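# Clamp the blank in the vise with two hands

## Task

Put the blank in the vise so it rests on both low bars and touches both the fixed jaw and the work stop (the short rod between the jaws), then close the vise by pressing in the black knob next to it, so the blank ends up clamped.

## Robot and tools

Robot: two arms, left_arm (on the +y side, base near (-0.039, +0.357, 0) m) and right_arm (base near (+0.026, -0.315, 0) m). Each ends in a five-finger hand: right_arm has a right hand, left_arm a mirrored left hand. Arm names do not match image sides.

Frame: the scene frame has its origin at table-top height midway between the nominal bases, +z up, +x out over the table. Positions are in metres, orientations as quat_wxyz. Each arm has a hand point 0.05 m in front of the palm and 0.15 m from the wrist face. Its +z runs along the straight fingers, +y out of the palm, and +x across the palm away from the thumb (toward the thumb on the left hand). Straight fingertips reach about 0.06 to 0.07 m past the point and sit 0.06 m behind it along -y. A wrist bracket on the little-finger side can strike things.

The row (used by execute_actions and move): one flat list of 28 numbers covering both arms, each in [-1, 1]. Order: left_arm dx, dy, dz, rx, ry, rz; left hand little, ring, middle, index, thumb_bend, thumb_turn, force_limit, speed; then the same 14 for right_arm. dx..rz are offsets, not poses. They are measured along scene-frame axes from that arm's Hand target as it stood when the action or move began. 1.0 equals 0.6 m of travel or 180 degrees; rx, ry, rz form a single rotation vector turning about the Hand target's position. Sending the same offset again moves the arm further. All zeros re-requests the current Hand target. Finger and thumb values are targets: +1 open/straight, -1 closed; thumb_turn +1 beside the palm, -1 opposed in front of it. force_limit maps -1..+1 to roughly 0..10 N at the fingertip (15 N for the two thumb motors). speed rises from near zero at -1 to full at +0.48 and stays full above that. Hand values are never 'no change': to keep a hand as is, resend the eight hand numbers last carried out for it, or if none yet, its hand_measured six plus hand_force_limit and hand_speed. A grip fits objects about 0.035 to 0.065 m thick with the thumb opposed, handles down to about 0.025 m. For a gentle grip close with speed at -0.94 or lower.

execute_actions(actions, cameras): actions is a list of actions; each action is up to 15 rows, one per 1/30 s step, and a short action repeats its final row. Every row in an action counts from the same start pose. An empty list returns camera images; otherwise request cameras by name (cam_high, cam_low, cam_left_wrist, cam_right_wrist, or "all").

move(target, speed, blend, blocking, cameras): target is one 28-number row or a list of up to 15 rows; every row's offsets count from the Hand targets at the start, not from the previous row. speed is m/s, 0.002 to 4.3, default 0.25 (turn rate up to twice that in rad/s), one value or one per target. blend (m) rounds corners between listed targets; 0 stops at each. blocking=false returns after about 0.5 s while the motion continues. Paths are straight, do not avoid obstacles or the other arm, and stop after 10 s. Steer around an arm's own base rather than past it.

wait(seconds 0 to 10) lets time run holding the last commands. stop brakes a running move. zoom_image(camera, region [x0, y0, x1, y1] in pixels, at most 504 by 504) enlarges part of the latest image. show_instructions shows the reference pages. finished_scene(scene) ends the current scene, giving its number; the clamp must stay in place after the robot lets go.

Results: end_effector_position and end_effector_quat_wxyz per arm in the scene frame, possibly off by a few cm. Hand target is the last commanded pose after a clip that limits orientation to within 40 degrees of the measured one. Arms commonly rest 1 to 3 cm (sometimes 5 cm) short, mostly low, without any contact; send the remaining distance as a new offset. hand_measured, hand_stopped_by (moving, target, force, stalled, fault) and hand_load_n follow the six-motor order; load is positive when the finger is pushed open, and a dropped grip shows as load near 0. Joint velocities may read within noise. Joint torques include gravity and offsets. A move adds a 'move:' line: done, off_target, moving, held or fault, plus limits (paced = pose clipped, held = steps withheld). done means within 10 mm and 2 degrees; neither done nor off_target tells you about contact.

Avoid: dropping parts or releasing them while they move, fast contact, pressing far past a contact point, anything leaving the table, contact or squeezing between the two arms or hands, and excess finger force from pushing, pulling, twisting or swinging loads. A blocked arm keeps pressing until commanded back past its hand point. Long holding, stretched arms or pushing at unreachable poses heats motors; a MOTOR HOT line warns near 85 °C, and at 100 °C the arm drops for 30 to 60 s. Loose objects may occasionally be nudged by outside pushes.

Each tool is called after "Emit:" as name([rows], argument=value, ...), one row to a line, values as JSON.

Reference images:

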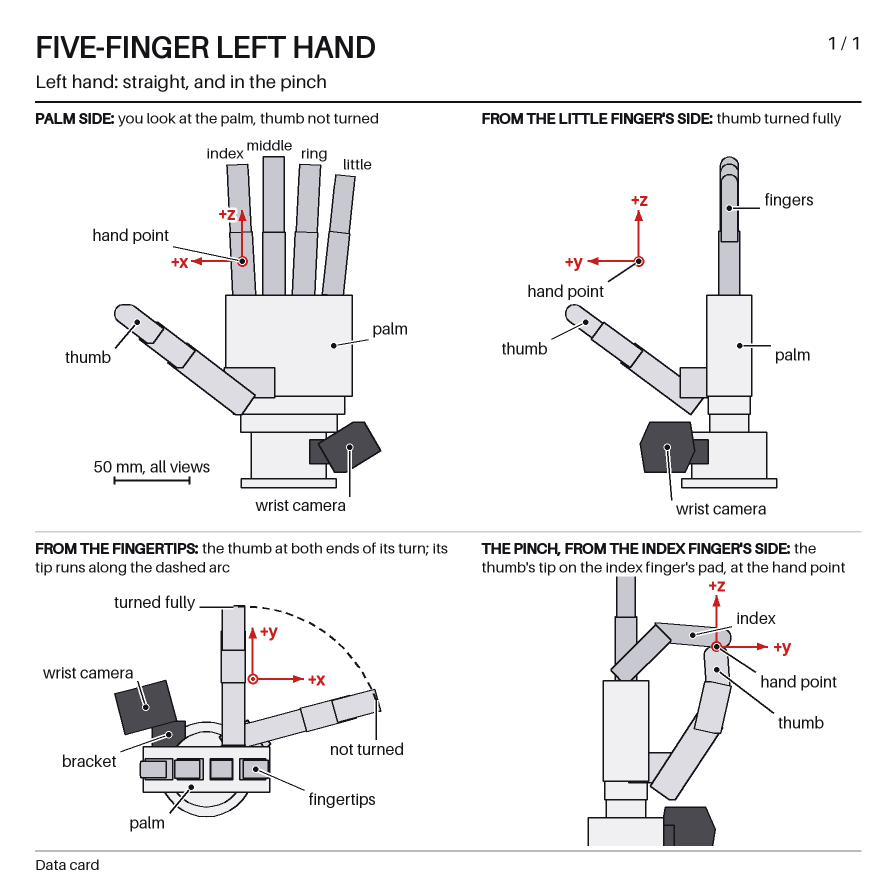

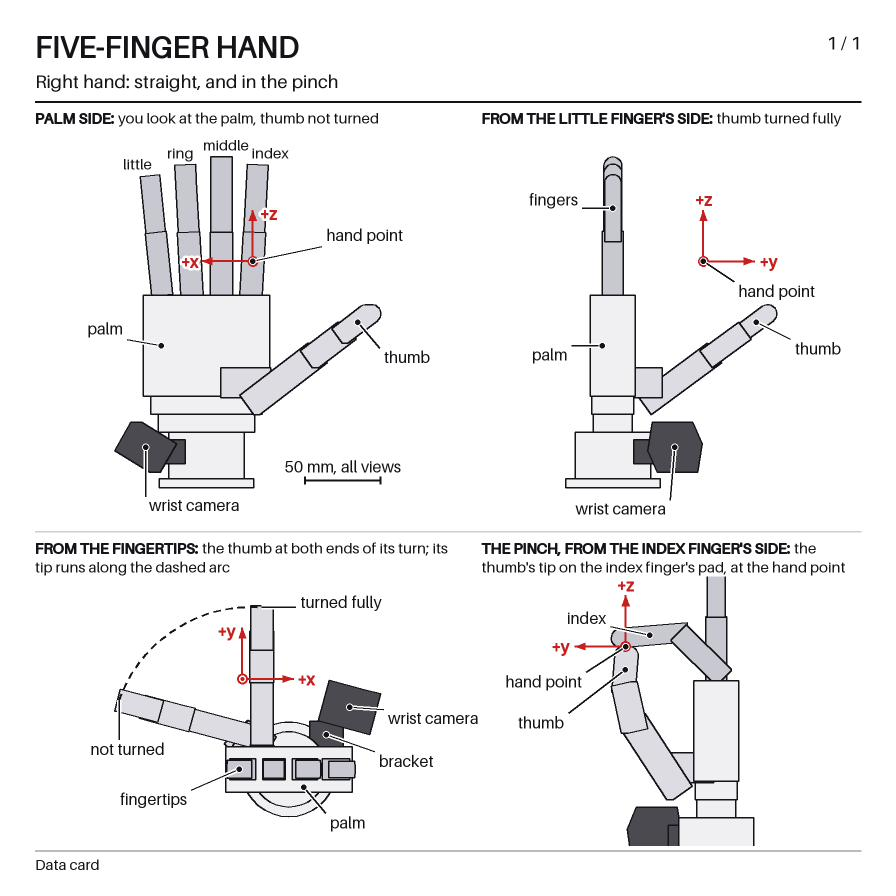

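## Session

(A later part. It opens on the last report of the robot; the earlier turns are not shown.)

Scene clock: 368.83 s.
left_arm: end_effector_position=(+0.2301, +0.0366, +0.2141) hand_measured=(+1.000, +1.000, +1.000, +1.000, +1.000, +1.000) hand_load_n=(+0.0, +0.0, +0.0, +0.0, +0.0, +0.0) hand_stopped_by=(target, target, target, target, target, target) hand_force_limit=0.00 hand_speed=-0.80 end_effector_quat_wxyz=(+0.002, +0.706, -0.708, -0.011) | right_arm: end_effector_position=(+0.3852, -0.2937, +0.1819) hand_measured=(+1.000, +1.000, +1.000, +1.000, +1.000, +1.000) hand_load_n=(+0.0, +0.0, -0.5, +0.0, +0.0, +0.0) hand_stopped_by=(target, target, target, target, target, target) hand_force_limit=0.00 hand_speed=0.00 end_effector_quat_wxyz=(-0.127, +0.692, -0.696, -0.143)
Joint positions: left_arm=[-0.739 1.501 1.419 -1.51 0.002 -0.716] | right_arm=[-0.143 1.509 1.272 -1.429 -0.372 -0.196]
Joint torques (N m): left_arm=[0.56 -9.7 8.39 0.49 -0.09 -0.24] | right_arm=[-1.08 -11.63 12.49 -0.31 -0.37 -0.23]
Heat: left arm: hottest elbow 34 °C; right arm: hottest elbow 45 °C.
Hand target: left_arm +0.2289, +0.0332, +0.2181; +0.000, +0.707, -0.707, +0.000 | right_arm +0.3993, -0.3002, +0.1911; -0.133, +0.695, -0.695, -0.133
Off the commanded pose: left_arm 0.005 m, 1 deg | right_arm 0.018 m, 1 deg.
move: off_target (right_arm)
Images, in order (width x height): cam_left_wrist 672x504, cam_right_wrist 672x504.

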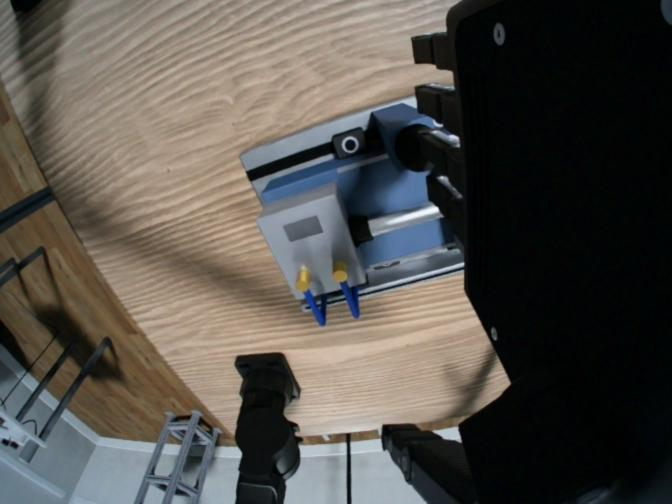

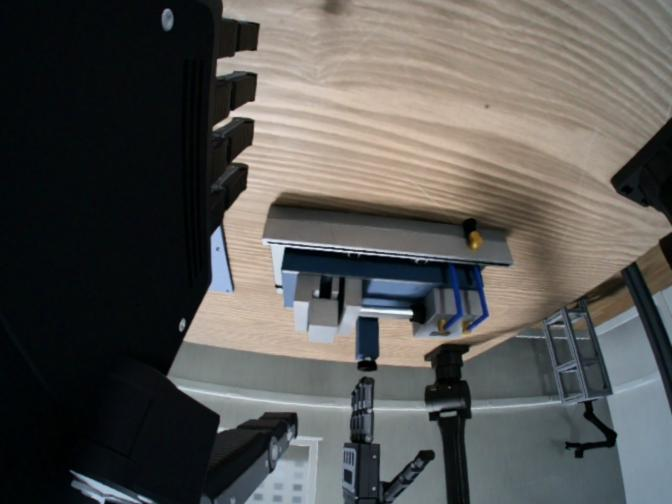

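Emit:
move(target=[0,0,-0.035,0,0,0, 1,1,1,1,1,1,0,-0.8, 0,0,0,0,0,0, 1,1,1,1,1,1,0,0], speed=0.03, cameras=["cam_left_wrist","cam_right_wrist"])

Emit:
zoom_image(camera="cam_left_wrist", region=[350, 50, 500, 200])

Emit:
zoom_image(camera="cam_right_wrist", region=[280, 250, 450, 420])

Scene clock: 373.93 s.
left_arm: end_effector_position=(+0.2297, +0.0370, +0.2027) hand_measured=(+1.000, +1.000, +1.000, +1.000, +1.000, +1.000) hand_load_n=(+0.0, +0.0, -1.0, +0.0, -0.5, +0.0) hand_stopped_by=(target, target, target, target, target, target) hand_force_limit=0.00 hand_speed=-0.80 end_effector_quat_wxyz=(+0.001, +0.706, -0.708, -0.002) | right_arm: end_effector_position=(+0.3852, -0.2937, +0.1819) hand_measured=(+1.000, +1.000, +1.000, +1.000, +1.000, +1.000) hand_load_n=(+0.0, +0.0, +0.0, +0.0, +0.0, +0.0) hand_stopped_by=(target, target, target, target, target, target) hand_force_limit=0.00 hand_speed=0.00 end_effector_quat_wxyz=(-0.127, +0.692, -0.696, -0.143)
Joint positions: left_arm=[-0.739 1.49 1.378 -1.462 0.001 -0.716] | right_arm=[-0.143 1.509 1.272 -1.429 -0.372 -0.196]
Joint torques (N m): left_arm=[0.56 -8.35 7.75 0.8 -0.08 -0.24] | right_arm=[-1.08 -11.63 12.48 -0.31 -0.37 -0.23]
Heat: left arm: hottest elbow 34 °C; right arm: hottest elbow 45 °C.
Hand target: left_arm +0.2290, +0.0331, +0.1970; +0.000, +0.707, -0.707, +0.000 | right_arm +0.3993, -0.3002, +0.1911; -0.133, +0.695, -0.695, -0.133
Off the commanded pose: left_arm 0.007 m, 0 deg | right_arm 0.018 m, 1 deg.
move: off_target (right_arm)
Images, in order (width x height): cam_left_wrist 672x504, cam_right_wrist 672x504.

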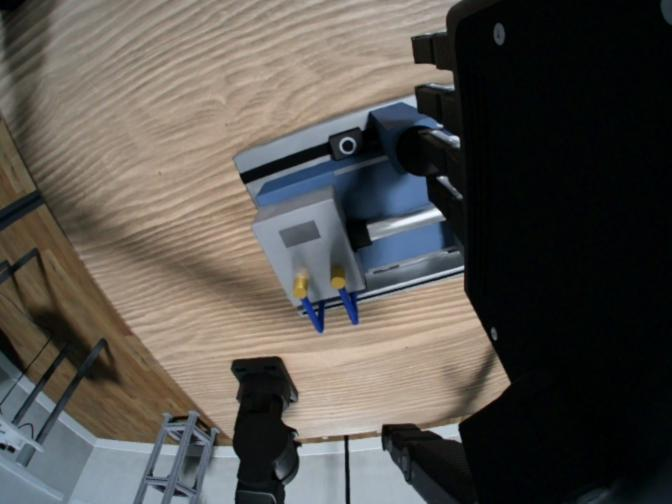

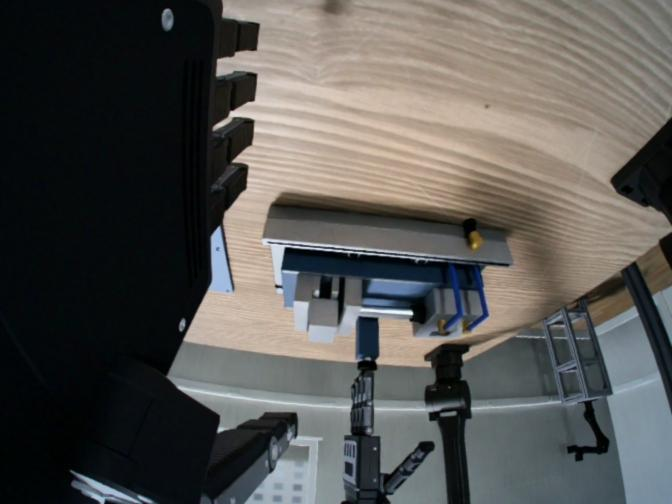

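Scaled by 3.360 from the camera's 672x504 image, which has a finer 960x720 frame.

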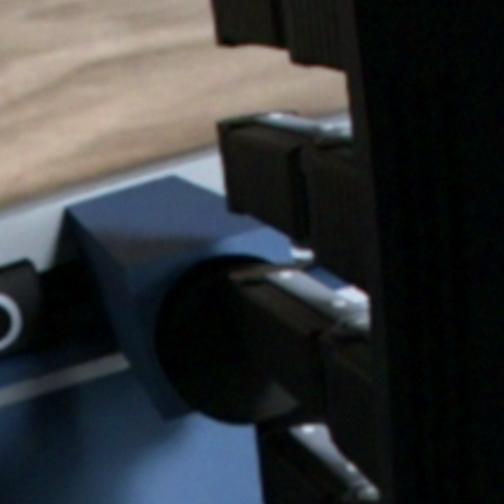

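Scaled by 2.965 from the camera's 672x504 image, which has a finer 960x720 frame.

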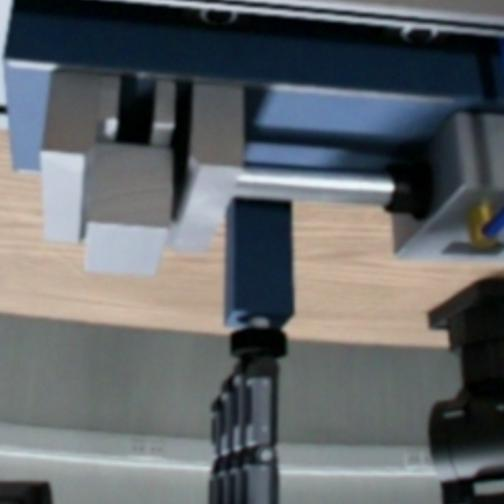

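Emit:
move(target=[0,0,-0.035,0,0,0, 1,1,1,1,1,1,0,-0.8, 0,0,0,0,0,0, 1,1,1,1,1,1,0,0], speed=0.03, cameras=["cam_right_wrist"])

Emit:
zoom_image(camera="cam_right_wrist", region=[280, 250, 450, 420])

Scene clock: 378.73 s.
left_arm: end_effector_position=(+0.2280, +0.0386, +0.2003) hand_measured=(+1.000, +1.000, +1.000, +1.000, +1.000, +1.000) hand_load_n=(+0.0, +0.0, -3.0, +0.0, +0.0, +0.0) hand_stopped_by=(target, target, target, target, target, target) hand_force_limit=0.00 hand_speed=-0.80 end_effector_quat_wxyz=(+0.000, +0.706, -0.708, +0.014) | right_arm: end_effector_position=(+0.3852, -0.2937, +0.1819) hand_measured=(+1.000, +1.000, +1.000, +1.000, +1.000, +1.000) hand_load_n=(+0.0, +0.0, +0.0, +0.0, +0.0, +0.0) hand_stopped_by=(target, target, target, target, target, target) hand_force_limit=0.00 hand_speed=0.00 end_effector_quat_wxyz=(-0.127, +0.692, -0.696, -0.143)
Joint positions: left_arm=[-0.739 1.463 1.344 -1.423 0.001 -0.716] | right_arm=[-0.143 1.509 1.272 -1.429 -0.372 -0.196]
Joint torques (N m): left_arm=[0.56 -5.71 6.67 1.54 -0.09 -0.24] | right_arm=[-1.14 -11.63 12.48 -0.31 -0.37 -0.23]
Heat: left arm: hottest elbow 34 °C; right arm: hottest elbow 45 °C.
Hand target: left_arm +0.2289, +0.0332, +0.1759; +0.000, +0.707, -0.707, -0.001 | right_arm +0.3993, -0.3002, +0.1911; -0.133, +0.695, -0.695, -0.133
Off the commanded pose: left_arm 0.025 m, 2 deg | right_arm 0.018 m, 1 deg.
move: off_target (left_arm, right_arm)
Images, in order (width x height): cam_right_wrist 672x504.

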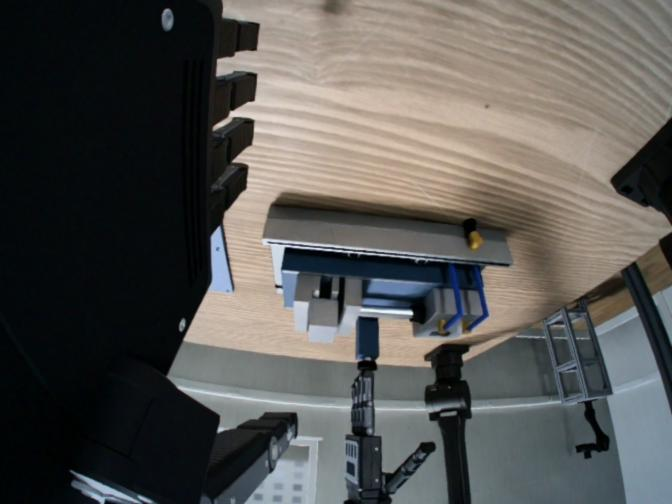

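Scaled by 2.965 from the camera's 672x504 image, which has a finer 960x720 frame.

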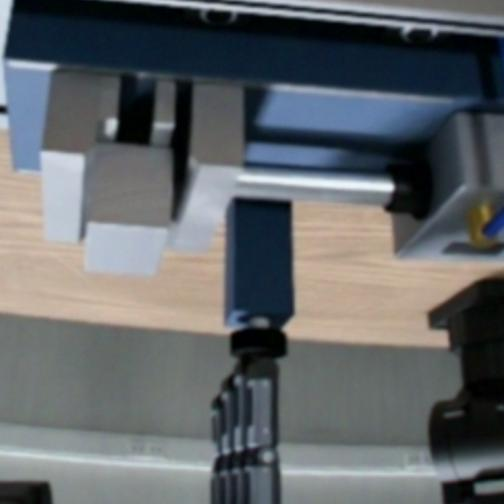

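Emit:
move(target=[0,0,-0.035,0,0,0, 1,1,1,1,1,1,0,-0.8, 0,0,0,0,0,0, 1,1,1,1,1,1,0,0], speed=0.03, cameras=["cam_right_wrist","cam_left_wrist"])

Emit:
zoom_image(camera="cam_right_wrist", region=[280, 250, 450, 420])

Scene clock: 384.40 s.
left_arm: end_effector_position=(+0.2264, +0.0400, +0.1981) hand_measured=(+1.000, +1.000, +1.000, +1.000, +1.000, +1.000) hand_load_n=(+0.0, +0.0, -5.0, +0.0, +0.0, +0.0) hand_stopped_by=(target, target, target, target, target, target) hand_force_limit=0.00 hand_speed=-0.80 end_effector_quat_wxyz=(-0.002, +0.706, -0.708, +0.030) | right_arm: end_effector_position=(+0.3852, -0.2937, +0.1819) hand_measured=(+1.000, +1.000, +1.000, +1.000, +1.000, +1.000) hand_load_n=(+0.0, +0.0, +0.0, -0.5, +0.0, +0.0) hand_stopped_by=(target, target, target, target, target, target) hand_force_limit=0.00 hand_speed=0.00 end_effector_quat_wxyz=(-0.127, +0.692, -0.696, -0.143)
Joint positions: left_arm=[-0.739 1.435 1.31 -1.385 0.001 -0.716] | right_arm=[-0.143 1.509 1.272 -1.429 -0.372 -0.196]
Joint torques (N m): left_arm=[0.62 -3.14 5.63 2.22 -0.1 -0.23] | right_arm=[-1.14 -11.63 12.48 -0.31 -0.37 -0.23]
Heat: left arm: hottest elbow 33 °C; right arm: hottest elbow 45 °C.
Hand target: left_arm +0.2290, +0.0332, +0.1551; +0.000, +0.707, -0.707, +0.000 | right_arm +0.3993, -0.3002, +0.1911; -0.133, +0.695, -0.695, -0.133
Off the commanded pose: left_arm 0.044 m, 4 deg | right_arm 0.018 m, 1 deg.
move: off_target (left_arm, right_arm)
Images, in order (width x height): cam_left_wrist 672x504, cam_right_wrist 672x504.

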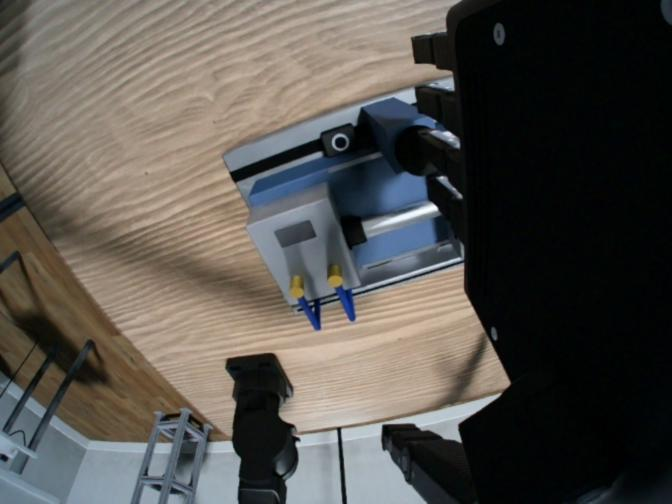

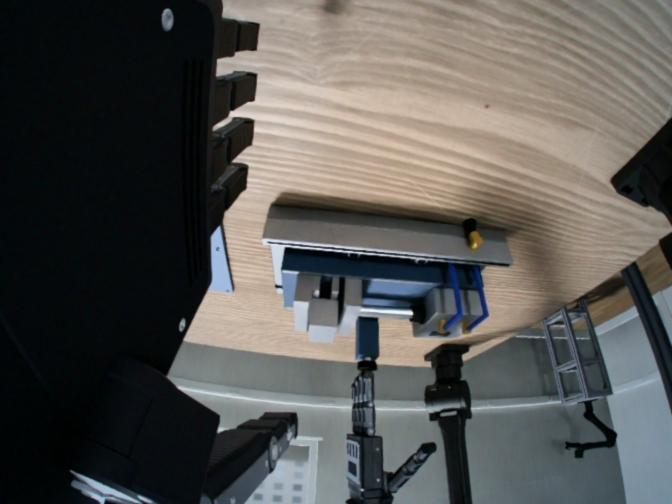

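Scaled by 2.965 from the camera's 672x504 image, which has a finer 960x720 frame.

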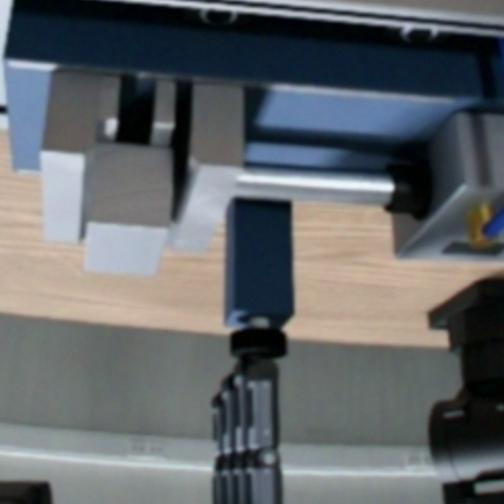

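Emit:
move([
  [0,0,0.16,0,0,0, 1,1,1,1,1,1,0,0, 0,0,0,0,0,0, 1,1,1,1,1,1,0,0],
  [0,0,0.17,0,0,0, -1,-1,-1,-1,1,1,0,0, 0,0,0,0,0,0, 1,1,1,1,1,1,0,0],
], speed=0.1, cameras=["cam_right_wrist","cam_left_wrist"])

Emit:
zoom_image(camera="cam_right_wrist", region=[280, 250, 450, 420])

Scene clock: 403.43 s.
left_arm: end_effector_position=(+0.2230, +0.0430, +0.2493) hand_measured=(-1.000, -1.000, -1.000, -1.000, +1.000, +1.000) hand_load_n=(+0.5, +0.0, +0.0, +0.0, +0.0, +0.0) hand_stopped_by=(target, target, target, target, target, target) hand_force_limit=0.00 hand_speed=0.00 end_effector_quat_wxyz=(+0.001, +0.706, -0.708, -0.008) | right_arm: end_effector_position=(+0.3852, -0.2937, +0.1819) hand_measured=(+1.000, +1.000, +1.000, +1.000, +1.000, +1.000) hand_load_n=(+0.0, +0.0, +0.0, +0.0, +0.0, +0.0) hand_stopped_by=(target, target, target, target, target, target) hand_force_limit=0.00 hand_speed=0.00 end_effector_quat_wxyz=(-0.127, +0.692, -0.696, -0.143)
Joint positions: left_arm=[-0.739 1.47 1.477 -1.595 0.001 -0.718] | right_arm=[-0.143 1.509 1.272 -1.429 -0.372 -0.196]
Joint torques (N m): left_arm=[0.56 -7.24 11.59 -0.28 -0.04 -0.23] | right_arm=[-1.14 -11.63 12.48 -0.31 -0.37 -0.23]
Heat: left arm: hottest elbow 32 °C; right arm: hottest elbow 46 °C.
Hand target: left_arm +0.2290, +0.0332, +0.2570; +0.000, +0.707, -0.707, +0.000 | right_arm +0.3993, -0.3002, +0.1911; -0.133, +0.695, -0.695, -0.133
Off the commanded pose: left_arm 0.014 m, 1 deg | right_arm 0.018 m, 1 deg.
move: off_target (left_arm, right_arm); target 2's new numbers were sent with left_arm's hand 0.014 m and 1 deg from that target
Images, in order (width x height): cam_left_wrist 672x504, cam_right_wrist 672x504.

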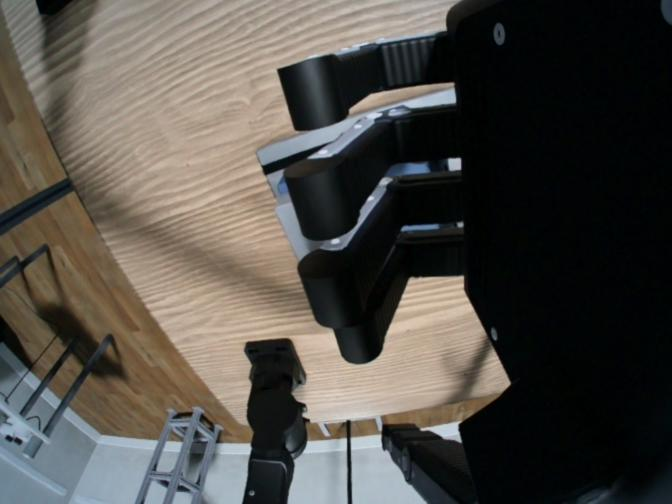

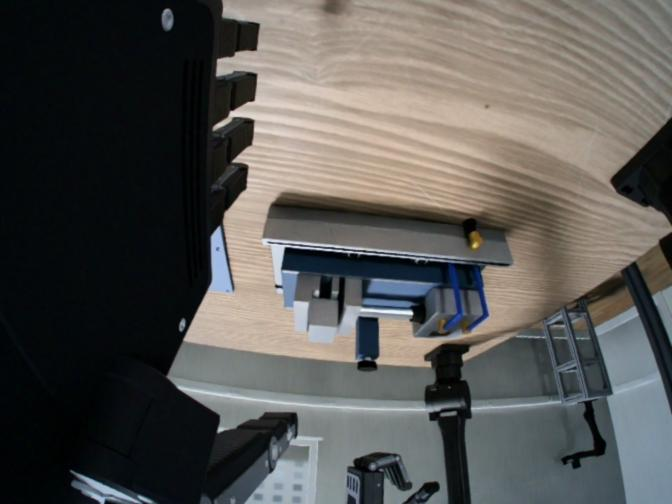

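Scaled by 2.965 from the camera's 672x504 image, which has a finer 960x720 frame.

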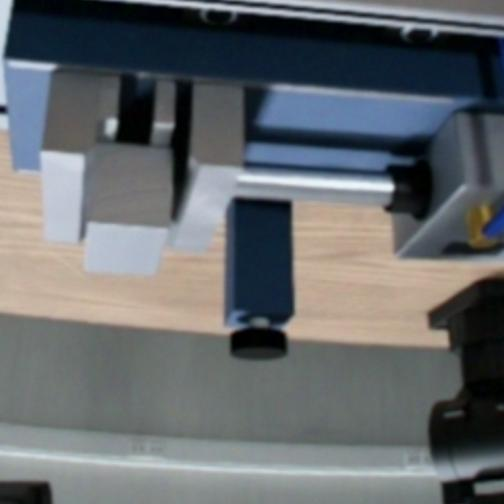

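Emit:
move(target=[0.028,-0.013,-0.13,0,0,0, -1,-1,-1,-1,1,1,0,0, 0,0,0,0,0,0, 1,1,1,1,1,1,0,0], speed=0.1, cameras=["cam_right_wrist","cam_left_wrist"])

Emit:
zoom_image(camera="cam_right_wrist", region=[280, 250, 450, 420])

Emit:
zoom_image(camera="cam_left_wrist", region=[280, 50, 480, 250])

Scene clock: 412.43 s.
left_arm: end_effector_position=(+0.2418, +0.0265, +0.1851) hand_measured=(-1.000, -1.000, -1.000, -1.000, +1.000, +1.000) hand_load_n=(+0.0, +0.0, +0.0, +0.0, +0.0, +0.0) hand_stopped_by=(target, target, target, target, target, target) hand_force_limit=0.00 hand_speed=0.00 end_effector_quat_wxyz=(+0.000, +0.706, -0.708, +0.002) | right_arm: end_effector_position=(+0.3852, -0.2937, +0.1819) hand_measured=(+1.000, +1.000, +1.000, +1.000, +1.000, +1.000) hand_load_n=(+0.0, +0.0, +0.0, +0.0, +0.0, +0.0) hand_stopped_by=(target, target, target, target, target, target) hand_force_limit=0.00 hand_speed=0.00 end_effector_quat_wxyz=(-0.127, +0.692, -0.696, -0.143)
Joint positions: left_arm=[-0.739 1.532 1.379 -1.414 0.001 -0.718] | right_arm=[-0.143 1.509 1.272 -1.429 -0.372 -0.196]
Joint torques (N m): left_arm=[1.55 -7.94 8.55 0.47 -0.05 -0.11] | right_arm=[-1.08 -11.69 12.48 -0.32 -0.37 -0.23]
Heat: left arm: hottest elbow 34 °C; right arm: hottest elbow 46 °C.
Hand target: left_arm +0.2458, +0.0253, +0.1791; +0.000, +0.707, -0.707, +0.000 | right_arm +0.3993, -0.3002, +0.1911; -0.133, +0.695, -0.695, -0.133
Off the commanded pose: left_arm 0.007 m, 0 deg | right_arm 0.018 m, 1 deg.
move: off_target (right_arm)
Images, in order (width x height): cam_left_wrist 672x504, cam_right_wrist 672x504.

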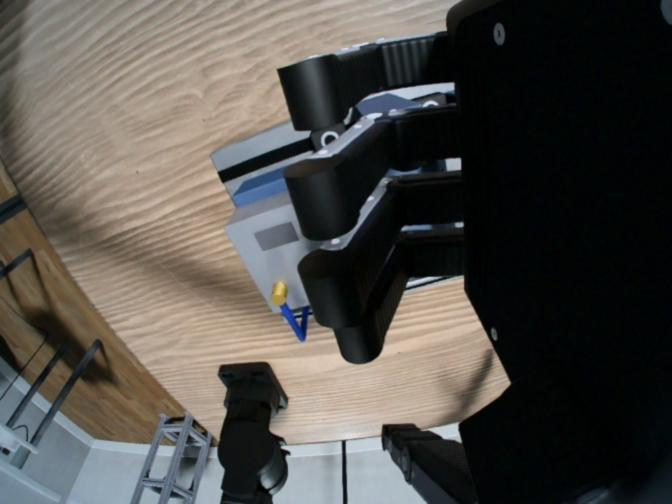

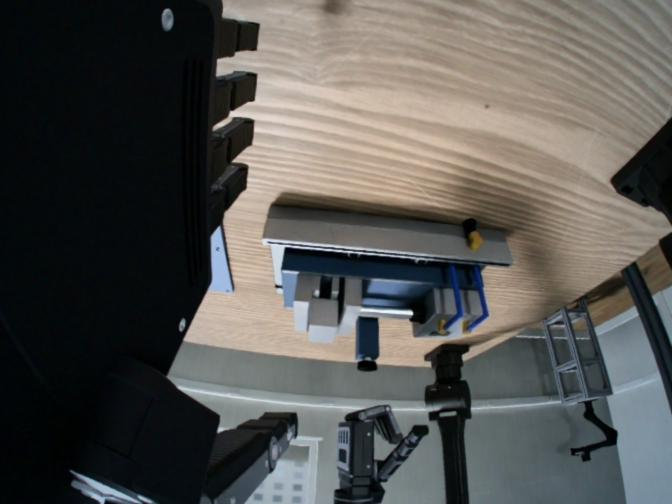

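Scaled by 2.965 from the camera's 672x504 image, which has a finer 960x720 frame.

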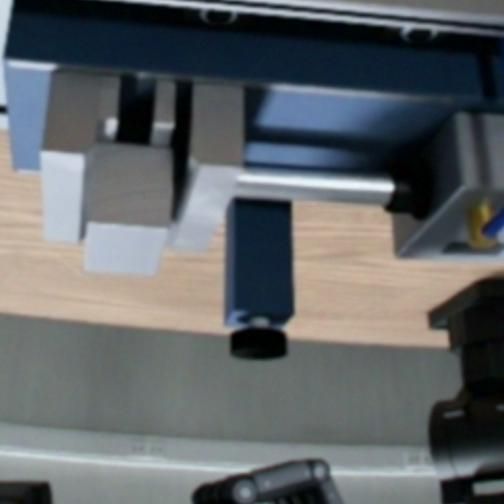

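Scaled by 2.520 from the camera's 672x504 image, which has a finer 960x720 frame.

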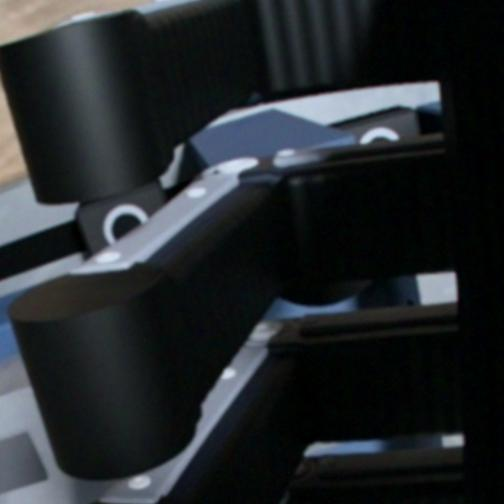

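Emit:
move(target=[0.0,0.0,-0.05,0,0,0,-1,-1,-1,-1,1,1,0,0,0,0,0,0,0,0,1,1,1,1,1,1,0,0], speed=0.05, cameras=["cam_right_wrist"])

Scene clock: 431.53 s.
left_arm: end_effector_position=(+0.2423, +0.0261, +0.1572) hand_measured=(-1.000, -1.000, -1.000, -1.000, +1.000, +1.000) hand_load_n=(+0.0, +0.0, +0.0, +0.0, +0.0, +0.0) hand_stopped_by=(target, target, target, target, target, target) hand_force_limit=0.00 hand_speed=0.00 end_effector_quat_wxyz=(+0.000, +0.706, -0.708, +0.004) | right_arm: end_effector_position=(+0.3852, -0.2937, +0.1819) hand_measured=(+1.000, +1.000, +1.000, +1.000, +1.000, +1.000) hand_load_n=(+0.0, +0.0, +0.0, +0.0, +0.0, +0.0) hand_stopped_by=(target, target, target, target, target, target) hand_force_limit=0.00 hand_speed=0.00 end_effector_quat_wxyz=(-0.127, +0.692, -0.696, -0.143)
Joint positions: left_arm=[-0.739 1.544 1.319 -1.336 0.001 -0.718] | right_arm=[-0.143 1.509 1.272 -1.429 -0.372 -0.196]
Joint torques (N m): left_arm=[1.55 -8 8.32 0.5 -0.05 -0.11] | right_arm=[-1.14 -11.63 12.48 -0.31 -0.37 -0.23]
Heat: left arm: hottest elbow 33 °C; right arm: hottest elbow 46 °C.
Hand target: left_arm +0.2457, +0.0254, +0.1490; +0.000, +0.707, -0.707, +0.000 | right_arm +0.3993, -0.3002, +0.1911; -0.133, +0.695, -0.695, -0.133
Off the commanded pose: left_arm 0.009 m, 1 deg | right_arm 0.018 m, 1 deg.
move: off_target (right_arm)
Images, in order (width x height): cam_right_wrist 672x504.

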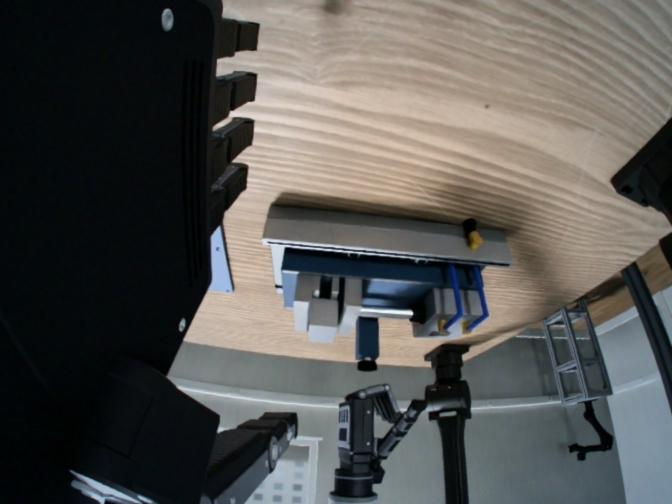

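Emit:
zoom_image(camera="cam_right_wrist", region=[240, 190, 520, 400])

Emit:
execute_actions(actions=[], cameras=["cam_high","cam_low"])

Scaled by 1.800 from the camera's 672x504 image, which has a finer 960x720 frame.

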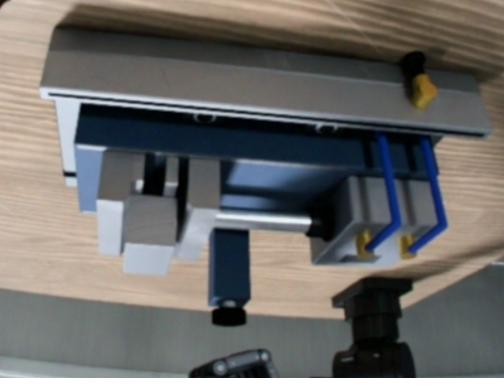

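Scene clock: 436.90 s.
left_arm: end_effector_position=(+0.2423, +0.0261, +0.1572) hand_measured=(-1.000, -1.000, -1.000, -1.000, +1.000, +1.000) hand_load_n=(+0.0, -0.5, +0.0, +0.5, -0.5, -0.5) hand_stopped_by=(target, target, target, target, target, target) hand_force_limit=0.00 hand_speed=0.00 end_effector_quat_wxyz=(+0.000, +0.706, -0.708, +0.004) | right_arm: end_effector_position=(+0.3852, -0.2937, +0.1819) hand_measured=(+1.000, +1.000, +1.000, +1.000, +1.000, +1.000) hand_load_n=(+0.0, +0.0, +0.0, +0.0, +0.0, +0.0) hand_stopped_by=(target, target, target, target, target, target) hand_force_limit=0.00 hand_speed=0.00 end_effector_quat_wxyz=(-0.127, +0.692, -0.696, -0.143)
Joint positions: left_arm=[-0.739 1.544 1.319 -1.336 0.001 -0.718] | right_arm=[-0.143 1.509 1.272 -1.429 -0.372 -0.196]
Joint velocities: within noise
Joint torques (N m): left_arm=[1.55 -8 8.31 0.5 -0.05 -0.11] | right_arm=[-1.14 -11.63 12.48 -0.31 -0.37 -0.23]
Heat: left arm: hottest elbow 33 °C; right arm: hottest elbow 46 °C.
Hand target: left_arm +0.2457, +0.0254, +0.1490; +0.000, +0.707, -0.707, +0.000 | right_arm +0.3993, -0.3002, +0.1911; -0.133, +0.695, -0.695, -0.133
Off the commanded pose: left_arm 0.009 m, 1 deg | right_arm 0.018 m, 1 deg.
Images, in order (width x height): cam_high 896x504, cam_low 896x504.

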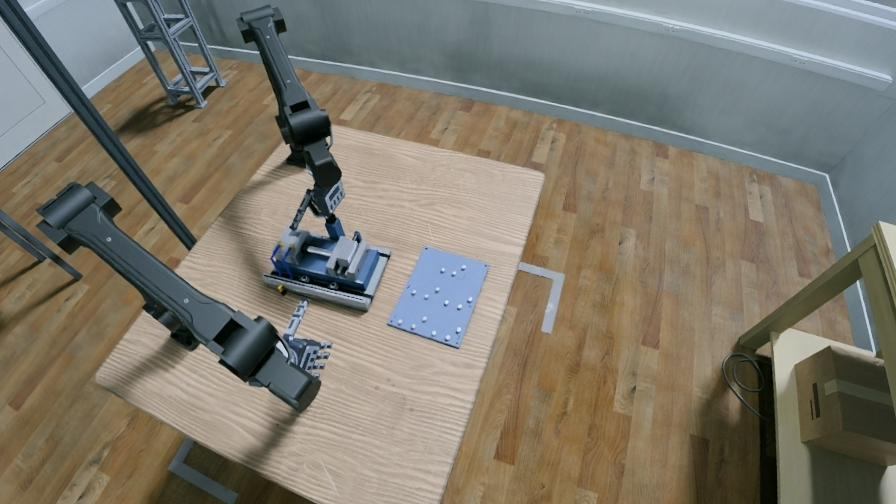

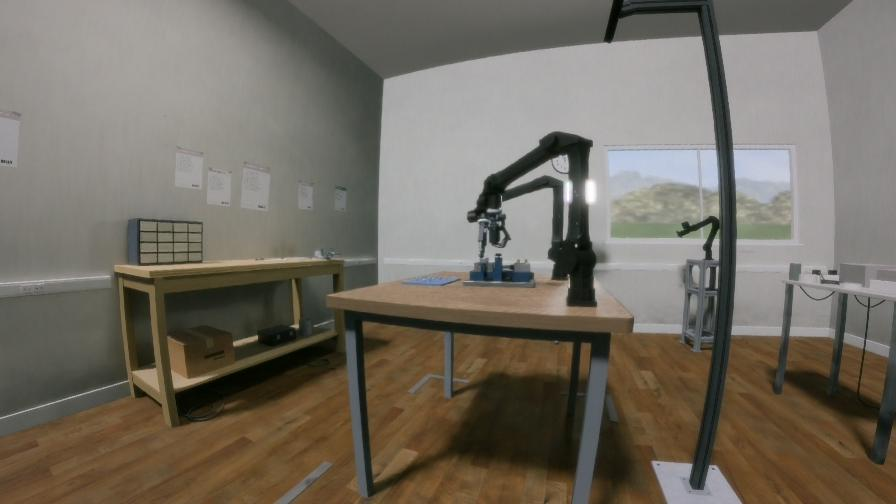

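Emit:
zoom_image(camera="cam_high", region=[240, 200, 420, 320])

Emit:
zoom_image(camera="cam_low", region=[450, 220, 560, 300])

Scaled by 2.800.

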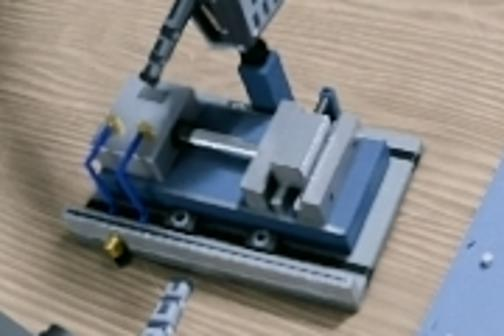

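Scaled by 4.582.

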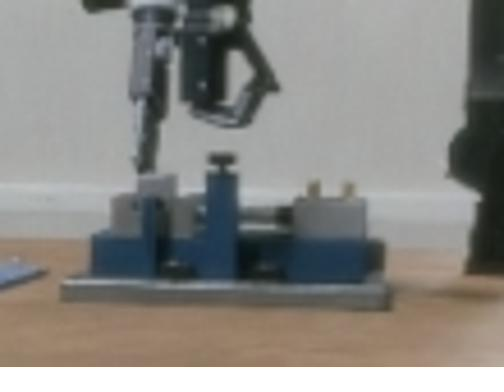

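Emit:
move(target=[0.0,0.0,-0.03,0,0,0,-1,-1,-1,-1,1,1,0,0,0,0,0,0,0,0,1,1,1,1,1,1,0,0], speed=0.04, cameras=["cam_right_wrist","cam_low"])

Emit:
zoom_image(camera="cam_low", region=[450, 200, 550, 290])

Scene clock: 447.53 s.
left_arm: end_effector_position=(+0.2427, +0.0258, +0.1396) hand_measured=(-1.000, -1.000, -1.000, -1.000, +1.000, +1.000) hand_load_n=(+0.0, +0.0, +0.0, +0.5, +0.0, +0.0) hand_stopped_by=(target, target, target, target, target, target) hand_force_limit=0.00 hand_speed=0.00 end_effector_quat_wxyz=(+0.000, +0.706, -0.708, +0.005) | right_arm: end_effector_position=(+0.3852, -0.2937, +0.1819) hand_measured=(+1.000, +1.000, +1.000, +1.000, +1.000, +1.000) hand_load_n=(+0.0, +0.0, +0.0, +0.0, +0.0, +0.0) hand_stopped_by=(target, target, target, target, target, target) hand_force_limit=0.00 hand_speed=0.00 end_effector_quat_wxyz=(-0.127, +0.692, -0.696, -0.143)
Joint positions: left_arm=[-0.739 1.556 1.285 -1.29 0.001 -0.718] | right_arm=[-0.143 1.509 1.272 -1.429 -0.372 -0.196]
Joint torques (N m): left_arm=[1.55 -8.06 8.2 0.5 -0.05 -0.11] | right_arm=[-1.14 -11.63 12.49 -0.32 -0.37 -0.23]
Heat: left arm: hottest elbow 33 °C; right arm: hottest elbow 47 °C.
Hand target: left_arm +0.2458, +0.0253, +0.1310; +0.000, +0.707, -0.707, +0.000 | right_arm +0.3993, -0.3002, +0.1911; -0.133, +0.695, -0.695, -0.133
Off the commanded pose: left_arm 0.009 m, 1 deg | right_arm 0.018 m, 1 deg.
move: off_target (right_arm)
Images, in order (width x height): cam_low 896x504, cam_right_wrist 672x504.

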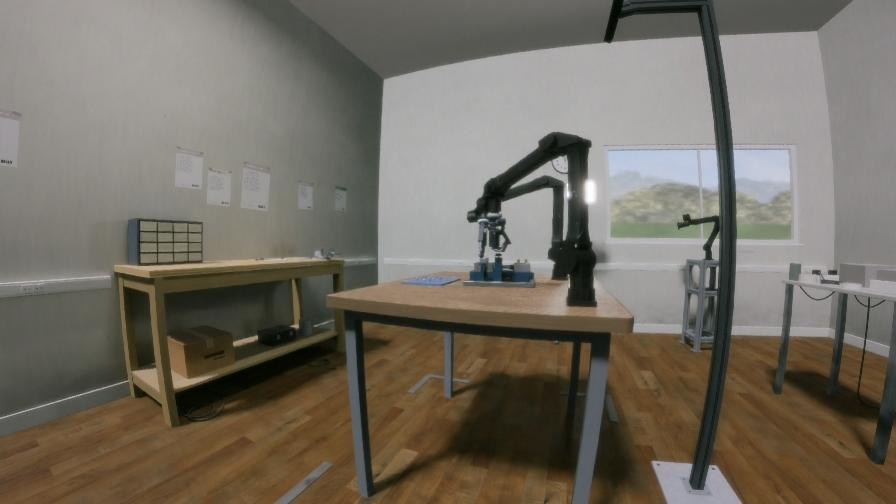

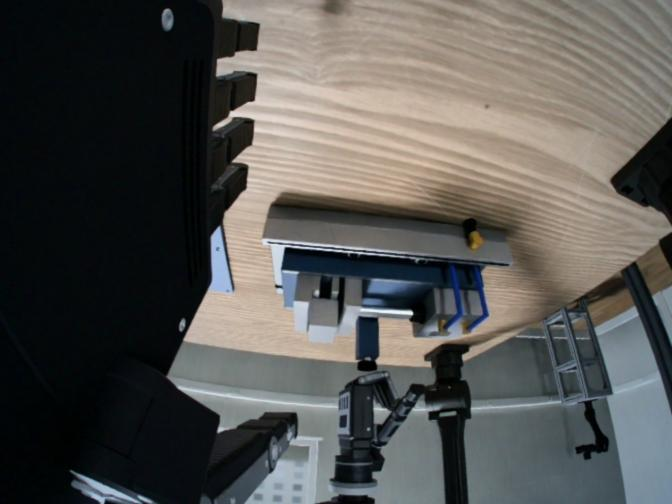

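Scaled by 5.040.

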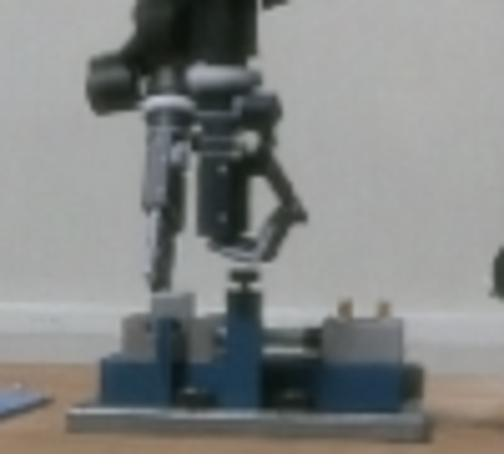

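Emit:
move(target=[0.0,0.0,-0.03,0,0,0,-1,-1,-1,-1,1,1,0,0,0,0,0,0,0,0,1,1,1,1,1,1,0,0], speed=0.04, cameras=["cam_right_wrist","cam_low"])

Emit:
zoom_image(camera="cam_right_wrist", region=[280, 250, 450, 420])

Emit:
zoom_image(camera="cam_low", region=[450, 200, 550, 290])

Scene clock: 459.23 s.
left_arm: end_effector_position=(+0.2428, +0.0256, +0.1324) hand_measured=(-1.000, -1.000, -1.000, -1.000, +1.000, +1.000) hand_load_n=(+0.0, +0.0, -3.0, +0.0, +0.0, +0.0) hand_stopped_by=(target, target, target, target, target, target) hand_force_limit=0.00 hand_speed=0.00 end_effector_quat_wxyz=(+0.000, +0.706, -0.708, +0.008) | right_arm: end_effector_position=(+0.3852, -0.2937, +0.1819) hand_measured=(+1.000, +1.000, +1.000, +1.000, +1.000, +1.000) hand_load_n=(+0.0, +0.0, +0.0, +0.0, +0.0, +0.0) hand_stopped_by=(target, target, target, target, target, target) hand_force_limit=0.00 hand_speed=0.00 end_effector_quat_wxyz=(-0.127, +0.692, -0.696, -0.143)
Joint positions: left_arm=[-0.739 1.557 1.267 -1.265 0.001 -0.718] | right_arm=[-0.143 1.509 1.272 -1.429 -0.372 -0.196]
Joint torques (N m): left_arm=[1.55 -7.24 6.95 1.43 -0.05 -0.11] | right_arm=[-1.08 -11.58 12.48 -0.32 -0.37 -0.23]
Heat: left arm: hottest elbow 33 °C; right arm: hottest elbow 47 °C.
Hand target: left_arm +0.2457, +0.0253, +0.1131; +0.000, +0.707, -0.707, +0.000 | right_arm +0.3993, -0.3002, +0.1911; -0.133, +0.695, -0.695, -0.133
Off the commanded pose: left_arm 0.020 m, 1 deg | right_arm 0.018 m, 1 deg.
move: off_target (left_arm, right_arm)
Images, in order (width x height): cam_low 896x504, cam_right_wrist 672x504.

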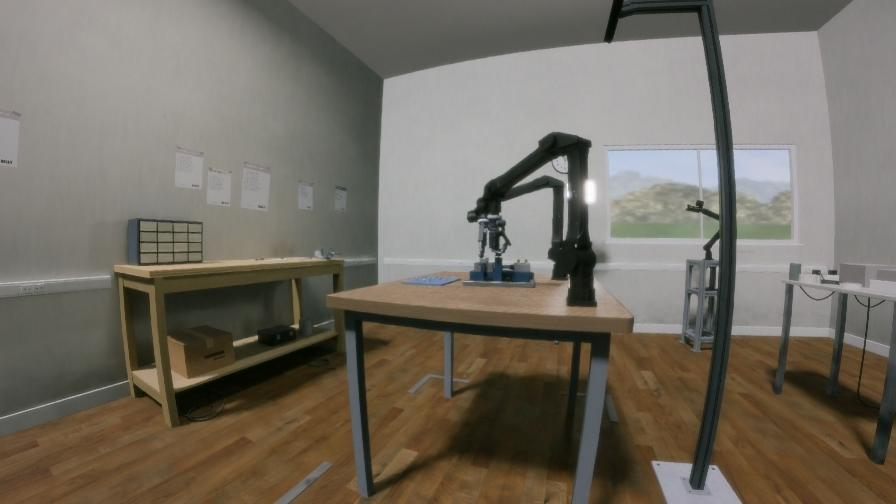

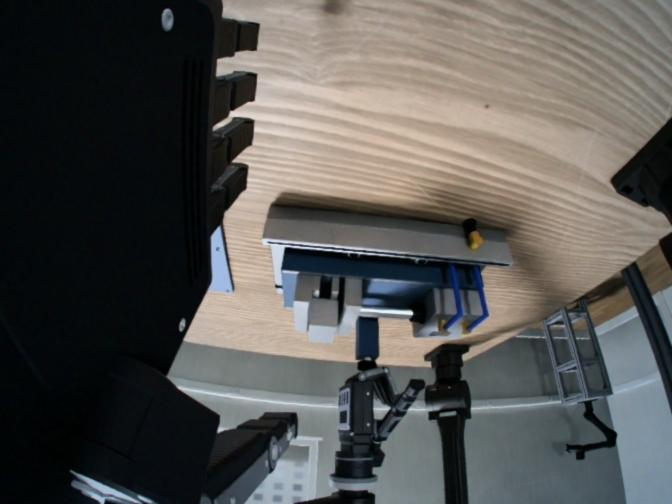

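Scaled by 2.965 from the camera's 672x504 image, which has a finer 960x720 frame.

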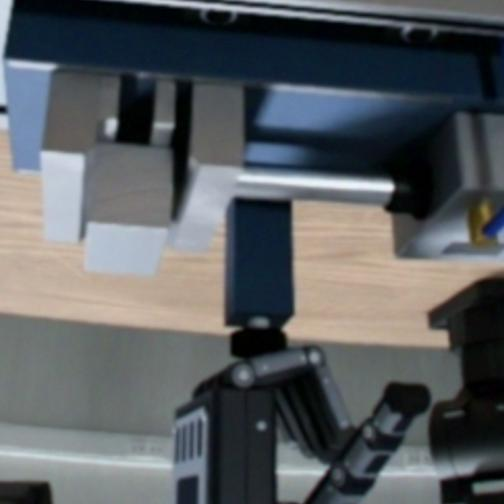

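Scaled by 5.040.

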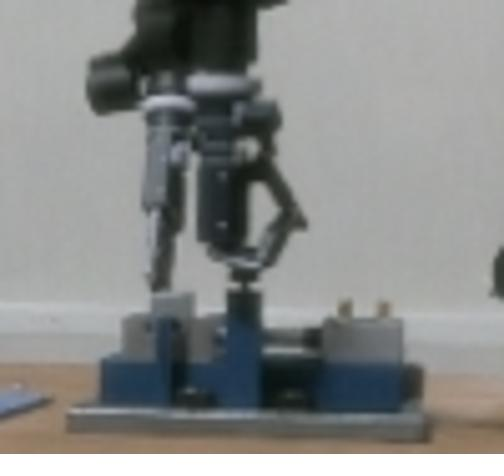

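Emit:
move(target=[0.0,0.0,-0.06,0,0,0,-1,-1,-1,-1,1,1,0,0,0,0,0,0,0,0,1,1,1,1,1,1,0,0], speed=0.04, cameras=["cam_right_wrist","cam_low"])

Emit:
zoom_image(camera="cam_right_wrist", region=[280, 250, 450, 420])

Scene clock: 465.23 s.
left_arm: end_effector_position=(+0.2422, +0.0253, +0.1301) hand_measured=(-1.000, -1.000, -1.000, -1.000, +1.000, +1.000) hand_load_n=(+0.0, -0.5, -6.0, +0.0, +0.0, +0.0) hand_stopped_by=(target, target, target, target, target, target) hand_force_limit=0.00 hand_speed=0.00 end_effector_quat_wxyz=(+0.000, +0.705, -0.708, +0.034) | right_arm: end_effector_position=(+0.3852, -0.2937, +0.1819) hand_measured=(+1.000, +1.000, +1.000, +1.000, +1.000, +1.000) hand_load_n=(+0.0, -0.5, +0.5, -0.5, -0.5, +0.0) hand_stopped_by=(target, target, target, target, target, target) hand_force_limit=0.00 hand_speed=0.00 end_effector_quat_wxyz=(-0.127, +0.692, -0.696, -0.143)
Joint positions: left_arm=[-0.739 1.524 1.224 -1.203 0.004 -0.715] | right_arm=[-0.143 1.509 1.272 -1.429 -0.372 -0.196]
Joint torques (N m): left_arm=[1.55 -2.9 5.29 2.71 -0.18 -0.15] | right_arm=[-1.14 -11.63 12.49 -0.31 -0.37 -0.23]
Heat: left arm: hottest elbow 33 °C; right arm: hottest elbow 47 °C.
Hand target: left_arm +0.2458, +0.0253, +0.0770; +0.000, +0.707, -0.707, +0.000 | right_arm +0.3993, -0.3002, +0.1911; -0.133, +0.695, -0.695, -0.133
Off the commanded pose: left_arm 0.053 m, 4 deg | right_arm 0.018 m, 1 deg.
move: off_target (left_arm, right_arm)
Images, in order (width x height): cam_low 896x504, cam_right_wrist 672x504.

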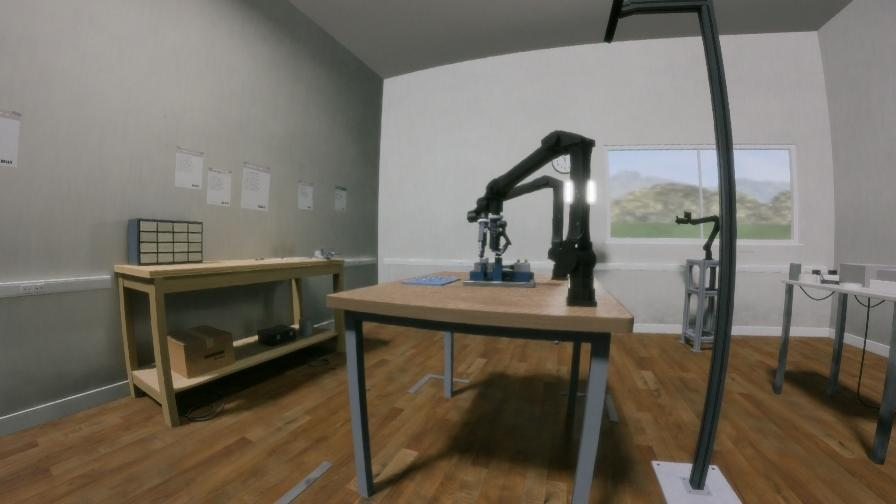

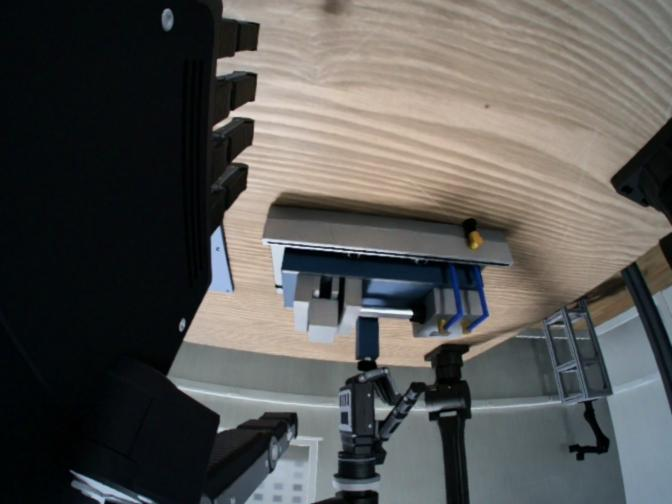

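Scaled by 2.965 from the camera's 672x504 image, which has a finer 960x720 frame.

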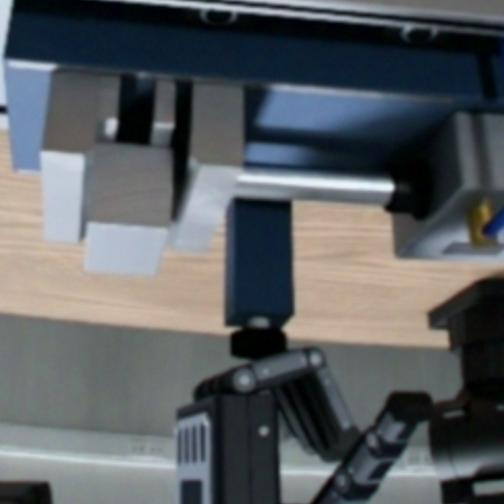

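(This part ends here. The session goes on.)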